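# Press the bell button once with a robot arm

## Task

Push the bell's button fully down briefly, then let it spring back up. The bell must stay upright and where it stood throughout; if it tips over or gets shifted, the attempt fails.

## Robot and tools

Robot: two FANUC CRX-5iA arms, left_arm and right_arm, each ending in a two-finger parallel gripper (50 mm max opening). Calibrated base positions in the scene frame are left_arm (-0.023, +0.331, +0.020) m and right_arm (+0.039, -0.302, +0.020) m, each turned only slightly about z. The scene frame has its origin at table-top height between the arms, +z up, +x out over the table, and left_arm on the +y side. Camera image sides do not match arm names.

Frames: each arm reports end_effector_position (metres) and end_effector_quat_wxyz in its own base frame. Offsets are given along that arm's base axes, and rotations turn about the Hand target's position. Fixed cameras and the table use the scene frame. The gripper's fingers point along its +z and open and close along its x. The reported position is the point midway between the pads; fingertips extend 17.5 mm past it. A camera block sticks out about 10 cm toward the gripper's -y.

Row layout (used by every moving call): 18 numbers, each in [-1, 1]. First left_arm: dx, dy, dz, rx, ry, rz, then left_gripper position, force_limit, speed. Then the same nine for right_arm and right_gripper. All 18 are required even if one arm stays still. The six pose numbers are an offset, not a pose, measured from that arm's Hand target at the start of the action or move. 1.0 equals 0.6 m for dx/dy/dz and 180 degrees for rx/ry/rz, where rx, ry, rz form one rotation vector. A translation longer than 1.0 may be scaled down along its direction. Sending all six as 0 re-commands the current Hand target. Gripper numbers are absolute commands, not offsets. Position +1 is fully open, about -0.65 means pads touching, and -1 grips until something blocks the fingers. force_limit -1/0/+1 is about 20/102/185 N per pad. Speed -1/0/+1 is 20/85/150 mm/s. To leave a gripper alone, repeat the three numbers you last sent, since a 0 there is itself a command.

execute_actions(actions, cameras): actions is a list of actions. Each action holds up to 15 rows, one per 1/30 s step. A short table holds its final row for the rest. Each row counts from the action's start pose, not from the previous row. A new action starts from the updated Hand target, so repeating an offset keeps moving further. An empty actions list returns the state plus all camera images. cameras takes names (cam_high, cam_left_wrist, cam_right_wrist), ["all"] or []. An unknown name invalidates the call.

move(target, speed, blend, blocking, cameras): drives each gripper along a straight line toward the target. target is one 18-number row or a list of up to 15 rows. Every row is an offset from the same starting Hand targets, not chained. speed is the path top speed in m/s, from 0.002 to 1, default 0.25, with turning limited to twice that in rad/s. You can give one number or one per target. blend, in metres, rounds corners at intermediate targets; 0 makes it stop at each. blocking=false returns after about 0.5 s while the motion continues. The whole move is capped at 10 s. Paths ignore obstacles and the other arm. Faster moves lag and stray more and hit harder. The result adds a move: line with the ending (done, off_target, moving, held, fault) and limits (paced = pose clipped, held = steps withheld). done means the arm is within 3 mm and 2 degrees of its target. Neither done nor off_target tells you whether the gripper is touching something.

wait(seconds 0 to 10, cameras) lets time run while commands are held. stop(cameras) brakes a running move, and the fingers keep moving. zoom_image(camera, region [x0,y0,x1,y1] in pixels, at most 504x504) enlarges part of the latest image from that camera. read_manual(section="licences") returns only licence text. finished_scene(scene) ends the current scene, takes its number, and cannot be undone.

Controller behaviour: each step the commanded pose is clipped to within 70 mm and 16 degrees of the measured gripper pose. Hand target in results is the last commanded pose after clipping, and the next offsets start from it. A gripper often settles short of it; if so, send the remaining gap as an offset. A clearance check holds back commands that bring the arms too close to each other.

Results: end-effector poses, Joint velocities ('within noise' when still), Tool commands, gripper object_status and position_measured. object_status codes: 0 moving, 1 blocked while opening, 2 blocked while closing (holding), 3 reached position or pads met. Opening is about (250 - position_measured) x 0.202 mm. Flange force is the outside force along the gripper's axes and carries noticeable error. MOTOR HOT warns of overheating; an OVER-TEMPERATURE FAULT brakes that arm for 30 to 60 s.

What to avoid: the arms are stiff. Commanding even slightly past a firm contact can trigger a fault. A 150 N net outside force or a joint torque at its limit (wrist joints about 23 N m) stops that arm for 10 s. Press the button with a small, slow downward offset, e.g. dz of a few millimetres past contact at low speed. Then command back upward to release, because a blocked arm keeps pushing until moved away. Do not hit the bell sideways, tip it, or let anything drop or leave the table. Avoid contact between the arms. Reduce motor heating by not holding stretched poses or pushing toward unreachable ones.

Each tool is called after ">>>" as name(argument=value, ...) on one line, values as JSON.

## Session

>>> execute_actions(actions=[])

>>> zoom_image(camera="cam_high", region=[200, 180, 704, 440])

Scene clock: 0.00 s.
left_arm: end_effector_position=(+0.8787, +0.0266, +0.0883) position_measured=3 object_status=3 end_effector_quat_wxyz=(+0.398, +0.044, +0.835, -0.378) | right_arm: end_effector_position=(+0.4846, +0.2406, +0.2312) position_measured=3 object_status=3 end_effector_quat_wxyz=(-0.143, -0.342, +0.925, -0.086)
Joint positions: left_arm=[0.335 0.925 0.124 1.564 -0.991 -0.004] | right_arm=[0.735 0.491 0.432 0.054 -1.842 1.55]
Joint velocities: within noise
Flange force (N): no reading
Hand target: left_arm +0.8787, +0.0266, +0.0883; +0.398, +0.044, +0.835, -0.378 | right_arm +0.4846, +0.2406, +0.2312; -0.143, -0.342, +0.925, -0.086
Tool commands: left_gripper/position=+1.0 left_gripper/force_limit=+1.0 left_gripper/speed=+1.0 right_gripper/position=+1.0 right_gripper/force_limit=+1.0 right_gripper/speed=+1.0
camera_calibration:
cam_left_wrist: T_world_to_cam=[[-0.688349, -0.241132, -0.684128, 0.680096], [0.132911, 0.885237, -0.445747, -0.0814473], [0.713099, -0.397758, -0.577303, -0.435488], [0, 0, 0, 1]] pos_world=[0.789515, 0.062874, 0.177559]
cam_right_wrist: T_world_to_cam=[[-0.732601, -0.600489, 0.320482, 0.432788], [-0.545056, 0.799569, 0.252196, 0.0288923], [-0.407688, 0.0100788, -0.913066, 0.539861], [0, 0, 0, 1]] pos_world=[0.552904, 0.231342, 0.346942]

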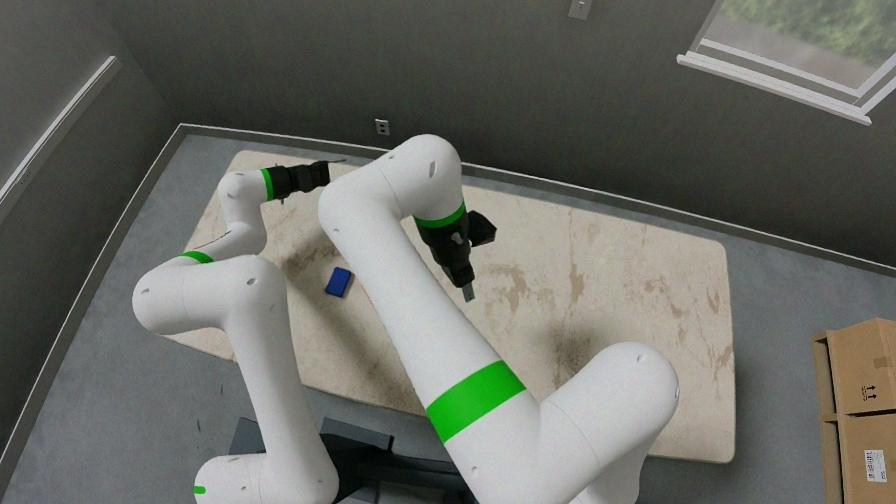

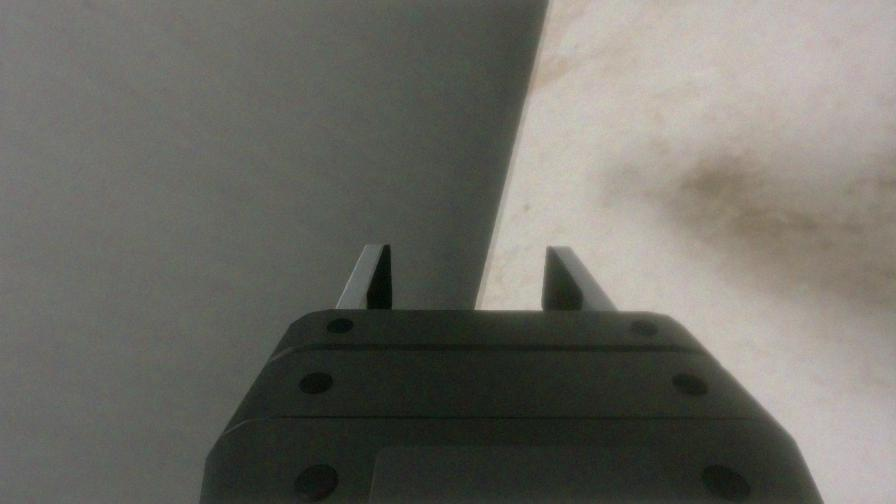

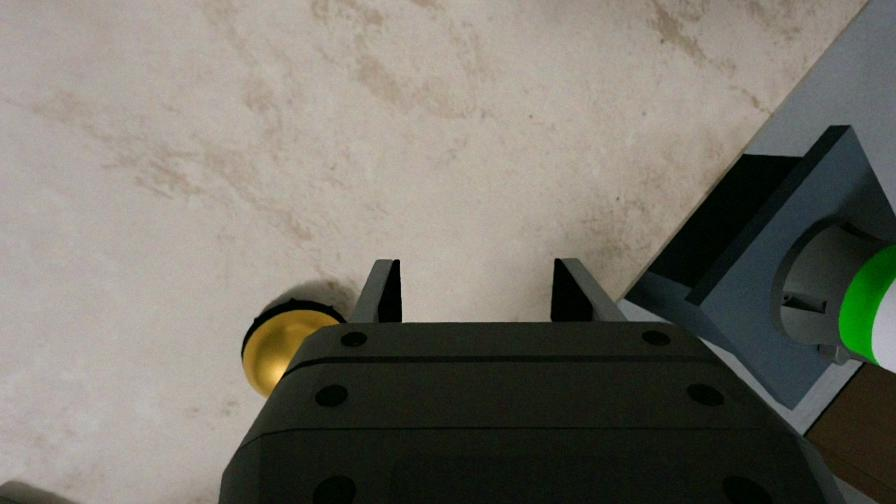

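Scaled by 1.000.

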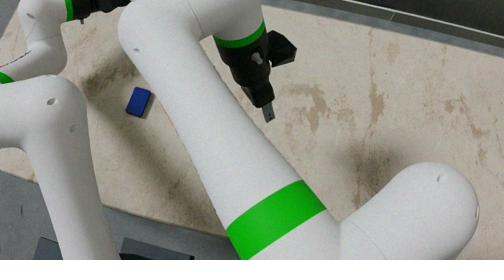

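>>> move(target=[0,0,0,0,0,0,1,1,1,-0.0593,0.216,-0.135,0.0833,-0.0668,0,-1,-0.8,0], speed=0.3, cameras=["cam_high","cam_right_wrist"])

>>> zoom_image(camera="cam_right_wrist", region=[360, 140, 600, 320])

Scene clock: 12.70 s.
left_arm: end_effector_position=(+0.8787, +0.0266, +0.0883) position_measured=3 object_status=3 end_effector_quat_wxyz=(+0.398, +0.044, +0.835, -0.378) | right_arm: end_effector_position=(+0.4490, +0.3701, +0.1503) position_measured=251 object_status=3 end_effector_quat_wxyz=(+0.000, -0.347, +0.938, +0.000)
Joint positions: left_arm=[0.335 0.925 0.124 1.564 -0.991 -0.004] | right_arm=[0.915 0.373 0.133 0 -1.33 1.364]
Flange force (N): left_arm=[15.6 -17.4 -12.7] | right_arm=[0.3 0.2 -2.6]
Hand target: left_arm +0.8787, +0.0266, +0.0883; +0.398, +0.044, +0.835, -0.378 | right_arm +0.4490, +0.3702, +0.1502; +0.000, -0.347, +0.938, +0.000
Off the commanded pose: left_arm 0.000 m, 0 deg | right_arm 0.000 m, 0 deg.
move: done
camera_calibration:
cam_right_wrist: T_world_to_cam=[[-0.766347, -0.642422, -0.00243474, 0.589743], [-0.606785, 0.72258, 0.331196, -0.0293587], [-0.211008, 0.255288, -0.943559, 0.275644], [0, 0, 0, 1]] pos_world=[0.492297, 0.32971, 0.271246]
Images, in order (width x height): cam_high 896x504, cam_right_wrist 896x504.

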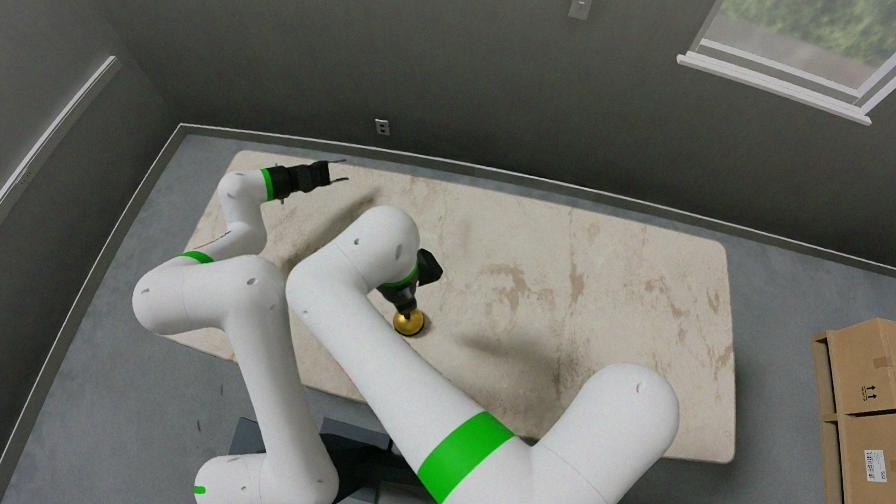

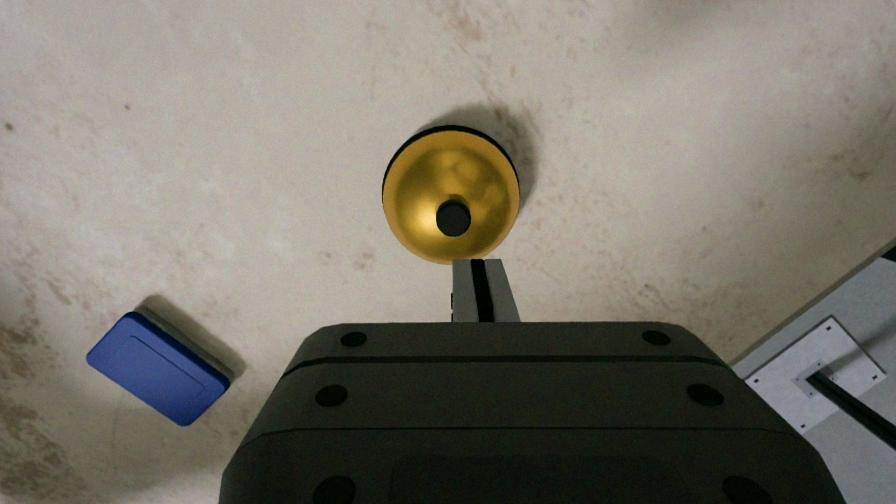

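Scaled by 2.100 from the camera's 896x504 image, which has a finer 1280x720 frame.

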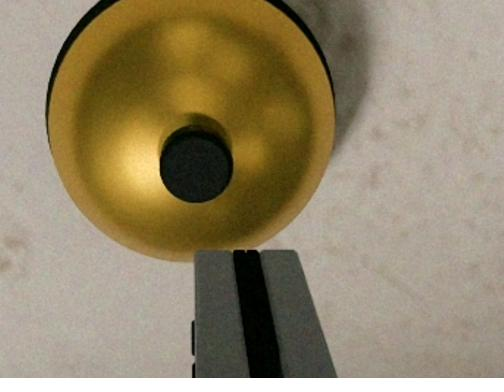

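>>> move(target=[0,0,0,0,0,0,1,1,1,0.0115,0.006,-0.1303,0,0,0,-1,-0.8,0], speed=0.15, cameras=["cam_high","cam_right_wrist"])

>>> zoom_image(camera="cam_right_wrist", region=[360, 140, 600, 320])

>>> zoom_image(camera="cam_high", region=[360, 250, 460, 350])

Scene clock: 30.50 s.
left_arm: end_effector_position=(+0.8787, +0.0266, +0.0883) position_measured=3 object_status=3 end_effector_quat_wxyz=(+0.398, +0.044, +0.835, -0.378) | right_arm: end_effector_position=(+0.4559, +0.3738, +0.0721) position_measured=251 object_status=3 end_effector_quat_wxyz=(+0.000, -0.347, +0.938, +0.000)
Joint positions: left_arm=[0.335 0.925 0.124 1.564 -0.991 -0.004] | right_arm=[0.909 0.451 0.051 0 -1.17 1.37]
Flange force (N): left_arm=[15.6 -17.4 -12.7] | right_arm=[-0.4 0.3 -3.9]
Hand target: left_arm +0.8787, +0.0266, +0.0883; +0.398, +0.044, +0.835, -0.378 | right_arm +0.4559, +0.3738, +0.0721; +0.000, -0.347, +0.938, +0.000
Off the commanded pose: left_arm 0.000 m, 0 deg | right_arm 0.000 m, 0 deg.
move: done
camera_calibration:
cam_right_wrist: T_world_to_cam=[[-0.766305, -0.642472, -0.00244412, 0.597074], [-0.606799, 0.722496, 0.331352, -0.00192926], [-0.211119, 0.2554, -0.943504, 0.202381], [0, 0, 0, 1]] pos_world=[0.499097, 0.333309, 0.193046]
Images, in order (width x height): cam_high 896x504, cam_right_wrist 896x504.

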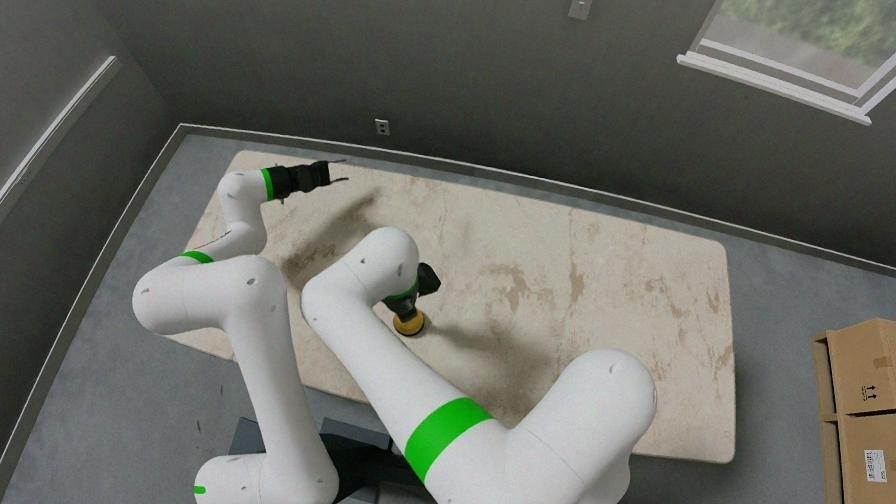

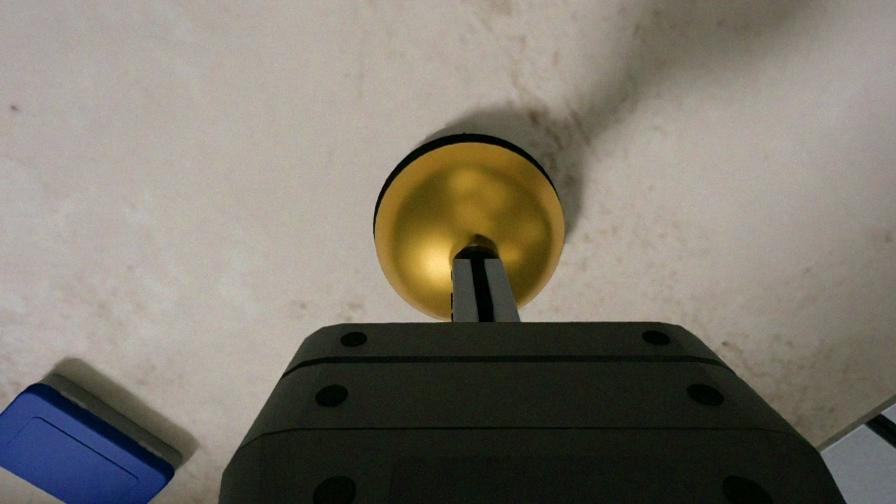

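Scaled by 2.100 from the camera's 896x504 image, which has a finer 1280x720 frame.

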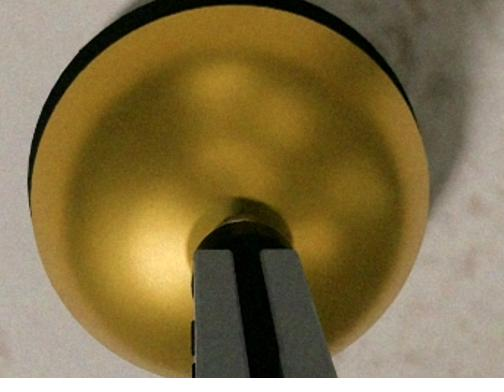

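Scaled by 5.040 from the camera's 896x504 image, which has a finer 1280x720 frame.

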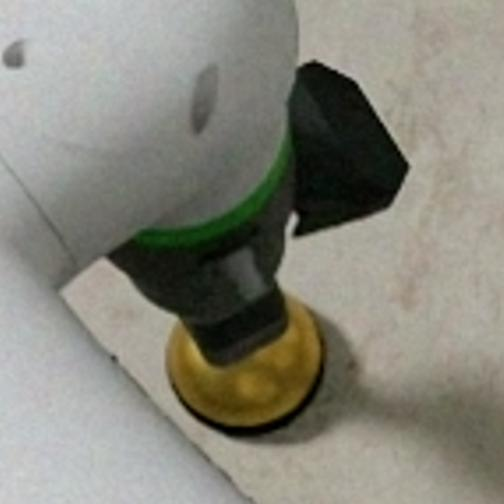

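>>> move(target=[0,0,0,0,0,0,1,1,1,0.0025,-0.003,-0.018,0,0,0,-1,-0.8,0], speed=0.04)

>>> move(target=[0,0,0,0,0,0,1,1,1,0,0,-0.0025,0,0,0,-1,-0.8,0], speed=0.02)

Scene clock: 37.87 s.
left_arm: end_effector_position=(+0.8787, +0.0266, +0.0883) position_measured=3 object_status=3 end_effector_quat_wxyz=(+0.398, +0.044, +0.835, -0.378) | right_arm: end_effector_position=(+0.4574, +0.3720, +0.0613) position_measured=251 object_status=3 end_effector_quat_wxyz=(+0.000, -0.347, +0.938, +0.000)
Joint positions: left_arm=[0.335 0.925 0.124 1.564 -0.991 -0.004] | right_arm=[0.905 0.462 0.039 0 -1.148 1.374]
Flange force (N): left_arm=[15.3 -17.4 -12.7] | right_arm=[12.0 12.2 -92.5]
Hand target: left_arm +0.8787, +0.0266, +0.0883; +0.398, +0.044, +0.835, -0.378 | right_arm +0.4574, +0.3720, +0.0613; +0.000, -0.347, +0.938, +0.000
Off the commanded pose: left_arm 0.000 m, 0 deg | right_arm 0.000 m, 0 deg.
move: done

Scene clock: 38.57 s.
left_arm: end_effector_position=(+0.8787, +0.0266, +0.0883) position_measured=3 object_status=3 end_effector_quat_wxyz=(+0.398, +0.044, +0.835, -0.378) | right_arm: end_effector_position=(+0.4574, +0.3719, +0.0598) position_measured=251 object_status=3 end_effector_quat_wxyz=(+0.000, -0.347, +0.938, +0.000)
Joint positions: left_arm=[0.335 0.925 0.124 1.564 -0.991 -0.004] | right_arm=[0.905 0.463 0.038 0 -1.145 1.374]
Flange force (N): left_arm=[15.5 -17.8 -13.0] | right_arm=[13.9 7.1 -93.6]
Hand target: left_arm +0.8787, +0.0266, +0.0883; +0.398, +0.044, +0.835, -0.378 | right_arm +0.4574, +0.3720, +0.0598; +0.000, -0.347, +0.938, +0.000
Off the commanded pose: left_arm 0.000 m, 0 deg | right_arm 0.000 m, 0 deg.
move: done

>>> move(target=[0,0,0,0,0,0,1,1,1,0,0,-0.0025,0,0,0,-1,-0.8,0], speed=0.02)

>>> move(target=[0,0,0,0,0,0,1,1,1,0,0,0.1,0,0,0,-1,-0.8,0], speed=0.08, cameras=["cam_right_wrist"])

Scene clock: 46.30 s.
left_arm: end_effector_position=(+0.8787, +0.0266, +0.0883) position_measured=3 object_status=3 end_effector_quat_wxyz=(+0.398, +0.044, +0.835, -0.378) | right_arm: end_effector_position=(+0.4574, +0.3719, +0.0583) position_measured=251 object_status=3 end_effector_quat_wxyz=(+0.000, -0.347, +0.938, +0.000)
Joint positions: left_arm=[0.335 0.925 0.124 1.564 -0.991 -0.004] | right_arm=[0.905 0.465 0.036 0 -1.141 1.374]
Flange force (N): left_arm=[15.0 -17.6 -12.4] | right_arm=[12.4 1.4 -95.7]
Hand target: left_arm +0.8787, +0.0266, +0.0883; +0.398, +0.044, +0.835, -0.378 | right_arm +0.4574, +0.3720, +0.0583; +0.000, -0.347, +0.938, +0.000
Off the commanded pose: left_arm 0.000 m, 0 deg | right_arm 0.000 m, 0 deg.
move: done

Scene clock: 47.43 s.
left_arm: end_effector_position=(+0.8787, +0.0266, +0.0883) position_measured=3 object_status=3 end_effector_quat_wxyz=(+0.398, +0.044, +0.835, -0.378) | right_arm: end_effector_position=(+0.4574, +0.3719, +0.1182) position_measured=251 object_status=3 end_effector_quat_wxyz=(+0.000, -0.347, +0.938, +0.000)
Joint positions: left_arm=[0.335 0.925 0.124 1.564 -0.991 -0.004] | right_arm=[0.905 0.412 0.11 0 -1.268 1.374]
Flange force (N): left_arm=[15.5 -17.6 -12.1] | right_arm=[0.4 0.4 -2.4]
Hand target: left_arm +0.8787, +0.0266, +0.0883; +0.398, +0.044, +0.835, -0.378 | right_arm +0.4574, +0.3720, +0.1183; +0.000, -0.347, +0.938, +0.000
Off the commanded pose: left_arm 0.000 m, 0 deg | right_arm 0.000 m, 0 deg.
move: done
camera_calibration:
cam_right_wrist: T_world_to_cam=[[-0.766287, -0.642494, -0.00239908, 0.597244], [-0.606859, 0.722549, 0.331127, -0.0149004], [-0.211014, 0.255194, -0.943583, 0.246803], [0, 0, 0, 1]] pos_world=[0.500697, 0.33151, 0.239246]
Images, in order (width x height): cam_right_wrist 896x504.

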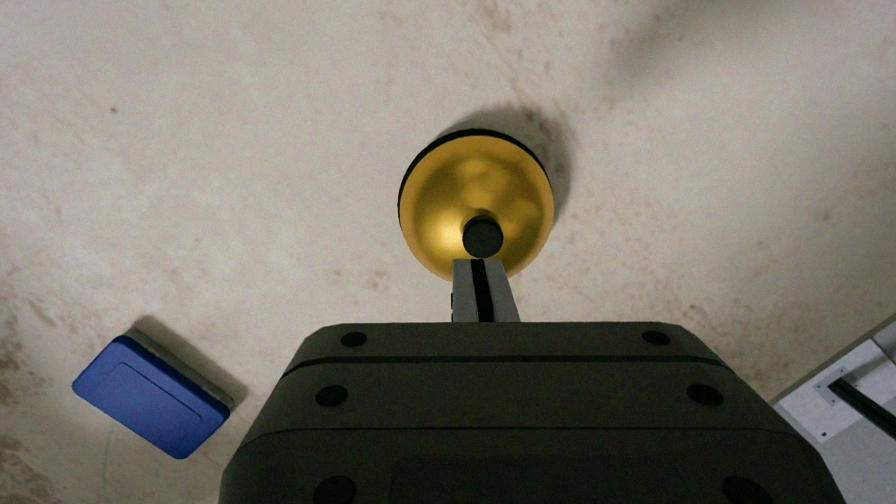

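>>> move(target=[0,0,0,0,0,0,1,1,1,0.001,0,-0.1005,0,0,0,-1,-0.8,0], speed=0.06)

>>> move(target=[0,0,0,0,0,0,1,1,1,0,0,-0.0018,0,0,0,-1,-0.8,0], speed=0.02)

Scene clock: 59.37 s.
left_arm: end_effector_position=(+0.8787, +0.0266, +0.0883) position_measured=3 object_status=3 end_effector_quat_wxyz=(+0.398, +0.044, +0.835, -0.378) | right_arm: end_effector_position=(+0.4580, +0.3719, +0.0580) position_measured=251 object_status=3 end_effector_quat_wxyz=(+0.000, -0.347, +0.938, +0.000)
Joint positions: left_arm=[0.335 0.925 0.124 1.564 -0.991 -0.004] | right_arm=[0.904 0.466 0.037 0 -1.141 1.375]
Flange force (N): left_arm=[15.3 -16.9 -12.6] | right_arm=[9.0 -0.9 -93.4]
Hand target: left_arm +0.8787, +0.0266, +0.0883; +0.398, +0.044, +0.835, -0.378 | right_arm +0.4580, +0.3720, +0.0580; +0.000, -0.347, +0.938, +0.000
Off the commanded pose: left_arm 0.000 m, 0 deg | right_arm 0.000 m, 0 deg.
move: done

Scene clock: 60.07 s.
left_arm: end_effector_position=(+0.8787, +0.0266, +0.0883) position_measured=3 object_status=3 end_effector_quat_wxyz=(+0.398, +0.044, +0.835, -0.378) | right_arm: end_effector_position=(+0.4580, +0.3719, +0.0569) position_measured=251 object_status=3 end_effector_quat_wxyz=(+0.000, -0.347, +0.938, +0.000)
Joint positions: left_arm=[0.335 0.925 0.124 1.564 -0.991 -0.004] | right_arm=[0.904 0.467 0.036 0 -1.139 1.375]
Flange force (N): left_arm=[15.3 -17.0 -12.8] | right_arm=[9.3 -1.5 -94.0]
Hand target: left_arm +0.8787, +0.0266, +0.0883; +0.398, +0.044, +0.835, -0.378 | right_arm +0.4580, +0.3720, +0.0569; +0.000, -0.347, +0.938, +0.000
Off the commanded pose: left_arm 0.000 m, 0 deg | right_arm 0.000 m, 0 deg.
move: done

>>> move(target=[0,0,0,0,0,0,1,1,1,0,0,-0.0025,0,0,0,-1,-0.8,0], speed=0.02)

>>> move(target=[0,0,0,0,0,0,1,1,1,0,0,-0.0025,0,0,0,-1,-0.8,0], speed=0.02, cameras=["cam_right_wrist"])

>>> zoom_image(camera="cam_right_wrist", region=[360, 140, 600, 320])

Scene clock: 66.83 s.
left_arm: end_effector_position=(+0.8787, +0.0266, +0.0883) position_measured=3 object_status=3 end_effector_quat_wxyz=(+0.398, +0.044, +0.835, -0.378) | right_arm: end_effector_position=(+0.4580, +0.3719, +0.0554) position_measured=251 object_status=3 end_effector_quat_wxyz=(+0.000, -0.347, +0.938, +0.000)
Joint positions: left_arm=[0.335 0.925 0.124 1.564 -0.991 -0.004] | right_arm=[0.904 0.469 0.035 0 -1.136 1.375]
Flange force (N): left_arm=[14.9 -17.3 -12.5] | right_arm=[8.7 -1.9 -94.0]
Hand target: left_arm +0.8787, +0.0266, +0.0883; +0.398, +0.044, +0.835, -0.378 | right_arm +0.4580, +0.3720, +0.0554; +0.000, -0.347, +0.938, +0.000
Off the commanded pose: left_arm 0.000 m, 0 deg | right_arm 0.000 m, 0 deg.
move: done

Scene clock: 67.53 s.
left_arm: end_effector_position=(+0.8787, +0.0266, +0.0883) position_measured=3 object_status=3 end_effector_quat_wxyz=(+0.398, +0.044, +0.835, -0.378) | right_arm: end_effector_position=(+0.4580, +0.3719, +0.0539) position_measured=251 object_status=3 end_effector_quat_wxyz=(+0.000, -0.347, +0.938, +0.000)
Joint positions: left_arm=[0.335 0.925 0.124 1.564 -0.991 -0.004] | right_arm=[0.904 0.47 0.033 0 -1.133 1.375]
Flange force (N): left_arm=[15.8 -17.4 -13.0] | right_arm=[12.5 -1.1 -105.0]
Hand target: left_arm +0.8787, +0.0266, +0.0883; +0.398, +0.044, +0.835, -0.378 | right_arm +0.4580, +0.3720, +0.0539; +0.000, -0.347, +0.938, +0.000
Off the commanded pose: left_arm 0.000 m, 0 deg | right_arm 0.000 m, 0 deg.
move: done
camera_calibration:
cam_right_wrist: T_world_to_cam=[[-0.7663, -0.642478, -0.00245974, 0.597485], [-0.606844, 0.72253, 0.331196, 0.00671431], [-0.211009, 0.255288, -0.943559, 0.186104], [0, 0, 0, 1]] pos_world=[0.501197, 0.331509, 0.174846]
Images, in order (width x height): cam_right_wrist 896x504.

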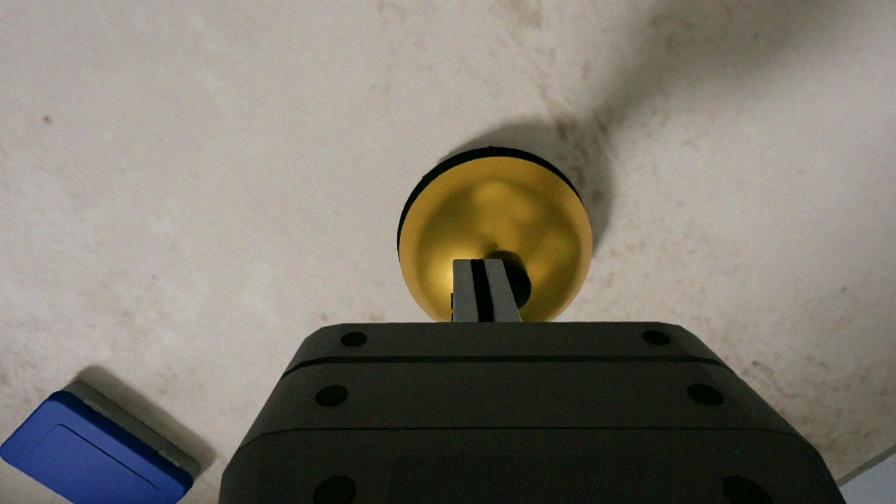

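Scaled by 2.100 from the camera's 896x504 image, which has a finer 1280x720 frame.

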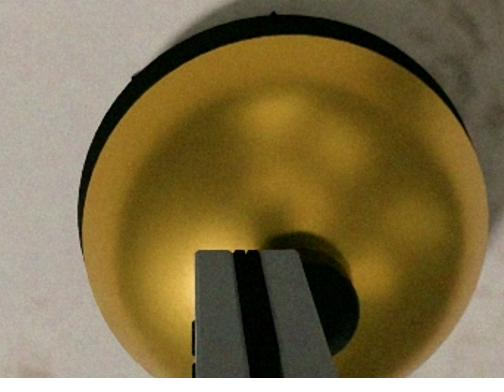

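>>> move(target=[0,0,0,0,0,0,1,1,1,0,0,0.05,0,0,0,-1,-0.8,0], speed=0.08, cameras=["cam_high","cam_right_wrist"])

>>> zoom_image(camera="cam_right_wrist", region=[360, 140, 600, 320])

>>> zoom_image(camera="cam_high", region=[360, 250, 460, 350])

Scene clock: 83.53 s.
left_arm: end_effector_position=(+0.8787, +0.0266, +0.0883) position_measured=3 object_status=3 end_effector_quat_wxyz=(+0.398, +0.044, +0.835, -0.378) | right_arm: end_effector_position=(+0.4580, +0.3719, +0.0838) position_measured=251 object_status=3 end_effector_quat_wxyz=(+0.000, -0.347, +0.938, +0.000)
Joint positions: left_arm=[0.335 0.925 0.124 1.564 -0.991 -0.004] | right_arm=[0.904 0.441 0.067 0 -1.196 1.375]
Flange force (N): left_arm=[15.7 -17.4 -12.8] | right_arm=[-1.3 0.1 -2.4]
Hand target: left_arm +0.8787, +0.0266, +0.0883; +0.398, +0.044, +0.835, -0.378 | right_arm +0.4580, +0.3720, +0.0839; +0.000, -0.347, +0.938, +0.000
Off the commanded pose: left_arm 0.000 m, 0 deg | right_arm 0.000 m, 0 deg.
move: done
camera_calibration:
cam_right_wrist: T_world_to_cam=[[-0.766284, -0.642497, -0.0023873, 0.597542], [-0.60683, 0.722515, 0.331253, -0.00323479], [-0.211104, 0.255283, -0.943539, 0.214456], [0, 0, 0, 1]] pos_world=[0.501197, 0.331509, 0.204846]
Images, in order (width x height): cam_high 896x504, cam_right_wrist 896x504.

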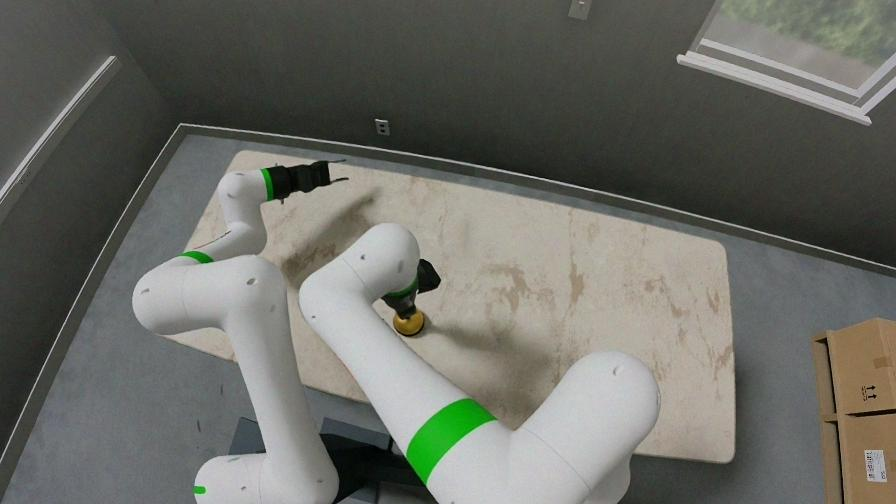

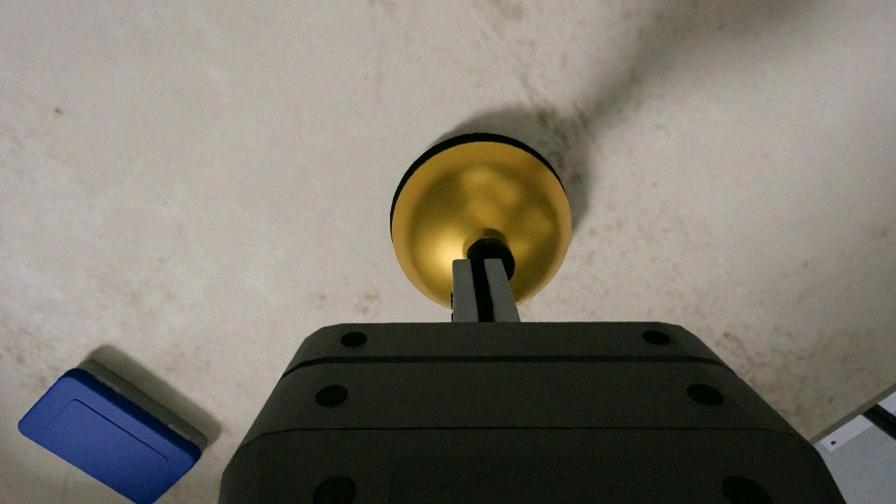

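Scaled by 2.100 from the camera's 896x504 image, which has a finer 1280x720 frame.

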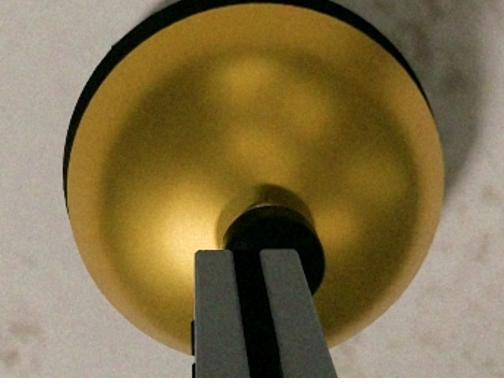

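Scaled by 5.040 from the camera's 896x504 image, which has a finer 1280x720 frame.

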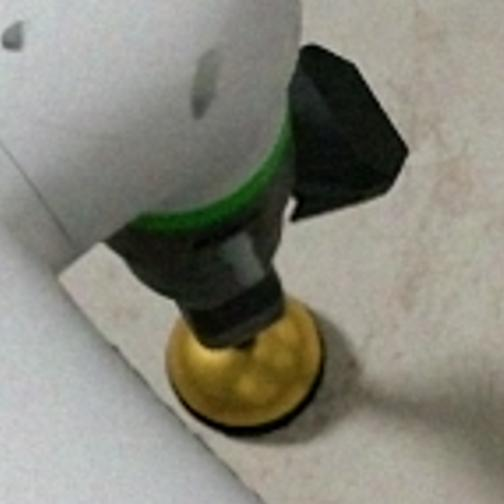

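>>> move(target=[0,0,0,0,0,0,1,1,1,-0.0095,-0.008,0,0,0,0,-1,-0.8,0], speed=0.1)

>>> move(target=[0,0,0,0,0,0,1,1,1,0,0,-0.0425,0,0,0,-1,-0.8,0], speed=0.04, cameras=["cam_high","cam_right_wrist"])

>>> zoom_image(camera="cam_right_wrist", region=[360, 140, 600, 320])

Scene clock: 93.87 s.
left_arm: end_effector_position=(+0.8787, +0.0266, +0.0883) position_measured=3 object_status=3 end_effector_quat_wxyz=(+0.398, +0.044, +0.835, -0.378) | right_arm: end_effector_position=(+0.4523, +0.3672, +0.0839) position_measured=251 object_status=3 end_effector_quat_wxyz=(+0.000, -0.347, +0.938, +0.000)
Joint positions: left_arm=[0.335 0.925 0.124 1.564 -0.991 -0.004] | right_arm=[0.907 0.424 0.042 0 -1.188 1.372]
Flange force (N): left_arm=[15.4 -17.6 -12.5] | right_arm=[-1.6 0.2 -3.2]
Hand target: left_arm +0.8787, +0.0266, +0.0883; +0.398, +0.044, +0.835, -0.378 | right_arm +0.4523, +0.3672, +0.0839; +0.000, -0.347, +0.938, +0.000
Off the commanded pose: left_arm 0.000 m, 0 deg | right_arm 0.000 m, 0 deg.
move: done

Scene clock: 94.80 s.
left_arm: end_effector_position=(+0.8787, +0.0266, +0.0883) position_measured=3 object_status=3 end_effector_quat_wxyz=(+0.398, +0.044, +0.835, -0.378) | right_arm: end_effector_position=(+0.4523, +0.3672, +0.0584) position_measured=251 object_status=3 end_effector_quat_wxyz=(+0.000, -0.347, +0.938, +0.000)
Joint positions: left_arm=[0.335 0.925 0.124 1.564 -0.991 -0.004] | right_arm=[0.907 0.449 0.013 0 -1.134 1.372]
Flange force (N): left_arm=[15.4 -17.4 -12.4] | right_arm=[11.5 -1.8 -92.7]
Hand target: left_arm +0.8787, +0.0266, +0.0883; +0.398, +0.044, +0.835, -0.378 | right_arm +0.4523, +0.3672, +0.0584; +0.000, -0.347, +0.938, +0.000
Off the commanded pose: left_arm 0.000 m, 0 deg | right_arm 0.000 m, 0 deg.
move: done
camera_calibration:
cam_right_wrist: T_world_to_cam=[[-0.766217, -0.642577, -0.00251744, 0.590045], [-0.60698, 0.722474, 0.33107, 0.0053088], [-0.210919, 0.255199, -0.943603, 0.190459], [0, 0, 0, 1]] pos_world=[0.495497, 0.326709, 0.179445]
Images, in order (width x height): cam_high 896x504, cam_right_wrist 896x504.

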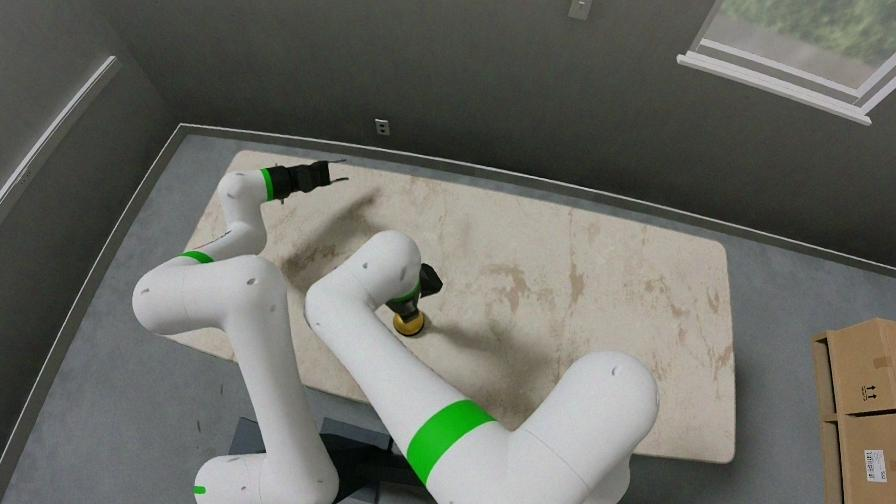

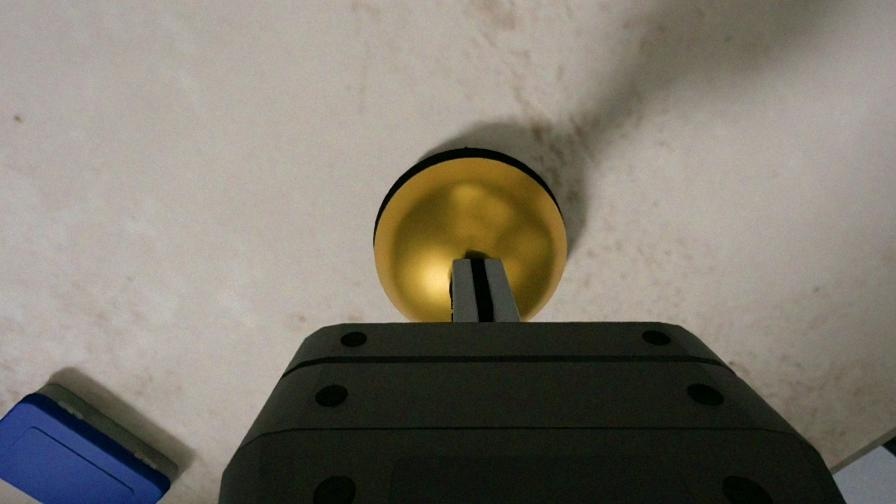

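Scaled by 2.100 from the camera's 896x504 image, which has a finer 1280x720 frame.

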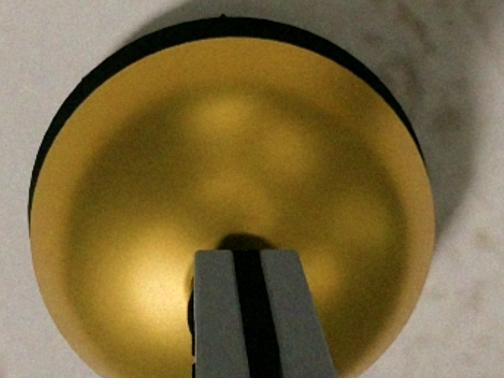

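>>> move(target=[0,0,0,0,0,0,1,1,1,-0.0005,-0.0005,-0.004,0,0,0,-1,-0.8,0], speed=0.02)

>>> move(target=[0,0,0,0,0,0,1,1,1,0,0,0.1,0,0,0,-1,-0.8,0], speed=0.1, cameras=["cam_high","cam_right_wrist"])

Scene clock: 99.80 s.
left_arm: end_effector_position=(+0.8787, +0.0266, +0.0883) position_measured=3 object_status=3 end_effector_quat_wxyz=(+0.398, +0.044, +0.835, -0.378) | right_arm: end_effector_position=(+0.4521, +0.3668, +0.0560) position_measured=251 object_status=3 end_effector_quat_wxyz=(+0.000, -0.347, +0.938, +0.000)
Joint positions: left_arm=[0.335 0.925 0.124 1.564 -0.991 -0.004] | right_arm=[0.907 0.45 0.009 0 -1.129 1.372]
Flange force (N): left_arm=[15.1 -17.3 -12.4] | right_arm=[9.9 -1.5 -98.0]
Hand target: left_arm +0.8787, +0.0266, +0.0883; +0.398, +0.044, +0.835, -0.378 | right_arm +0.4520, +0.3669, +0.0560; +0.000, -0.347, +0.938, +0.000
Off the commanded pose: left_arm 0.000 m, 0 deg | right_arm 0.000 m, 0 deg.
move: done

Scene clock: 100.80 s.
left_arm: end_effector_position=(+0.8787, +0.0266, +0.0883) position_measured=3 object_status=3 end_effector_quat_wxyz=(+0.398, +0.044, +0.835, -0.378) | right_arm: end_effector_position=(+0.4520, +0.3668, +0.1160) position_measured=251 object_status=3 end_effector_quat_wxyz=(+0.000, -0.347, +0.938, +0.000)
Joint positions: left_arm=[0.335 0.925 0.124 1.564 -0.991 -0.004] | right_arm=[0.907 0.396 0.082 0 -1.256 1.372]
Flange force (N): left_arm=[15.7 -17.7 -12.6] | right_arm=[0.0 0.1 -3.1]
Hand target: left_arm +0.8787, +0.0266, +0.0883; +0.398, +0.044, +0.835, -0.378 | right_arm +0.4520, +0.3669, +0.1160; +0.000, -0.347, +0.938, +0.000
Off the commanded pose: left_arm 0.000 m, 0 deg | right_arm 0.000 m, 0 deg.
move: done
camera_calibration:
cam_right_wrist: T_world_to_cam=[[-0.766303, -0.642475, -0.00247153, 0.589843], [-0.606872, 0.722564, 0.33107, -0.0137158], [-0.210918, 0.2552, -0.943603, 0.24475], [0, 0, 0, 1]] pos_world=[0.495297, 0.32641, 0.236945]
Images, in order (width x height): cam_high 896x504, cam_right_wrist 896x504.

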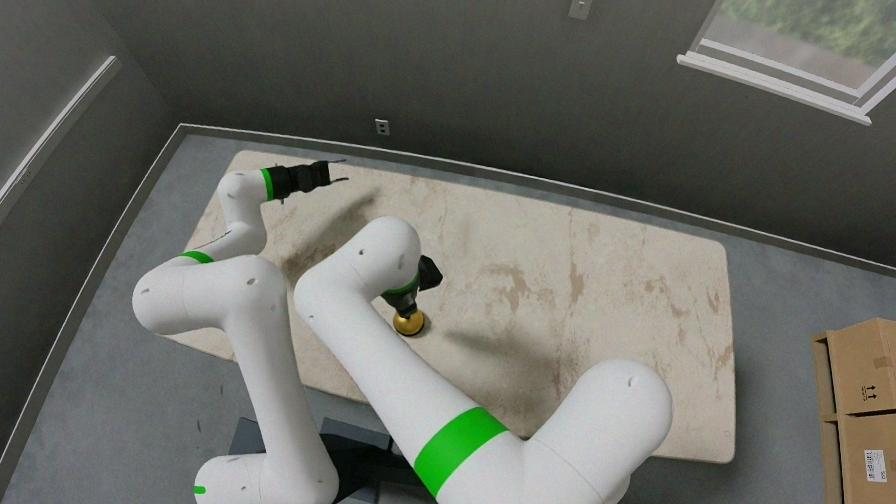

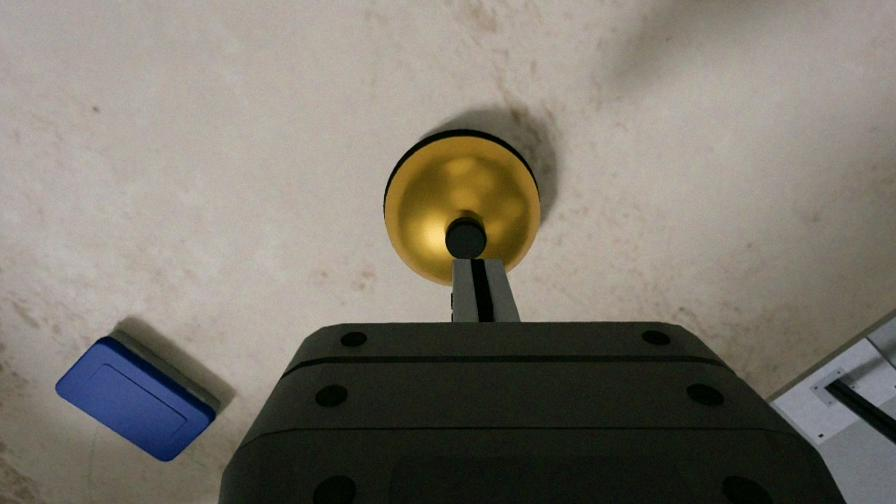

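Bell is upright and in place.

>>> finished_scene(scene=2)

The scene is finished: the task was done.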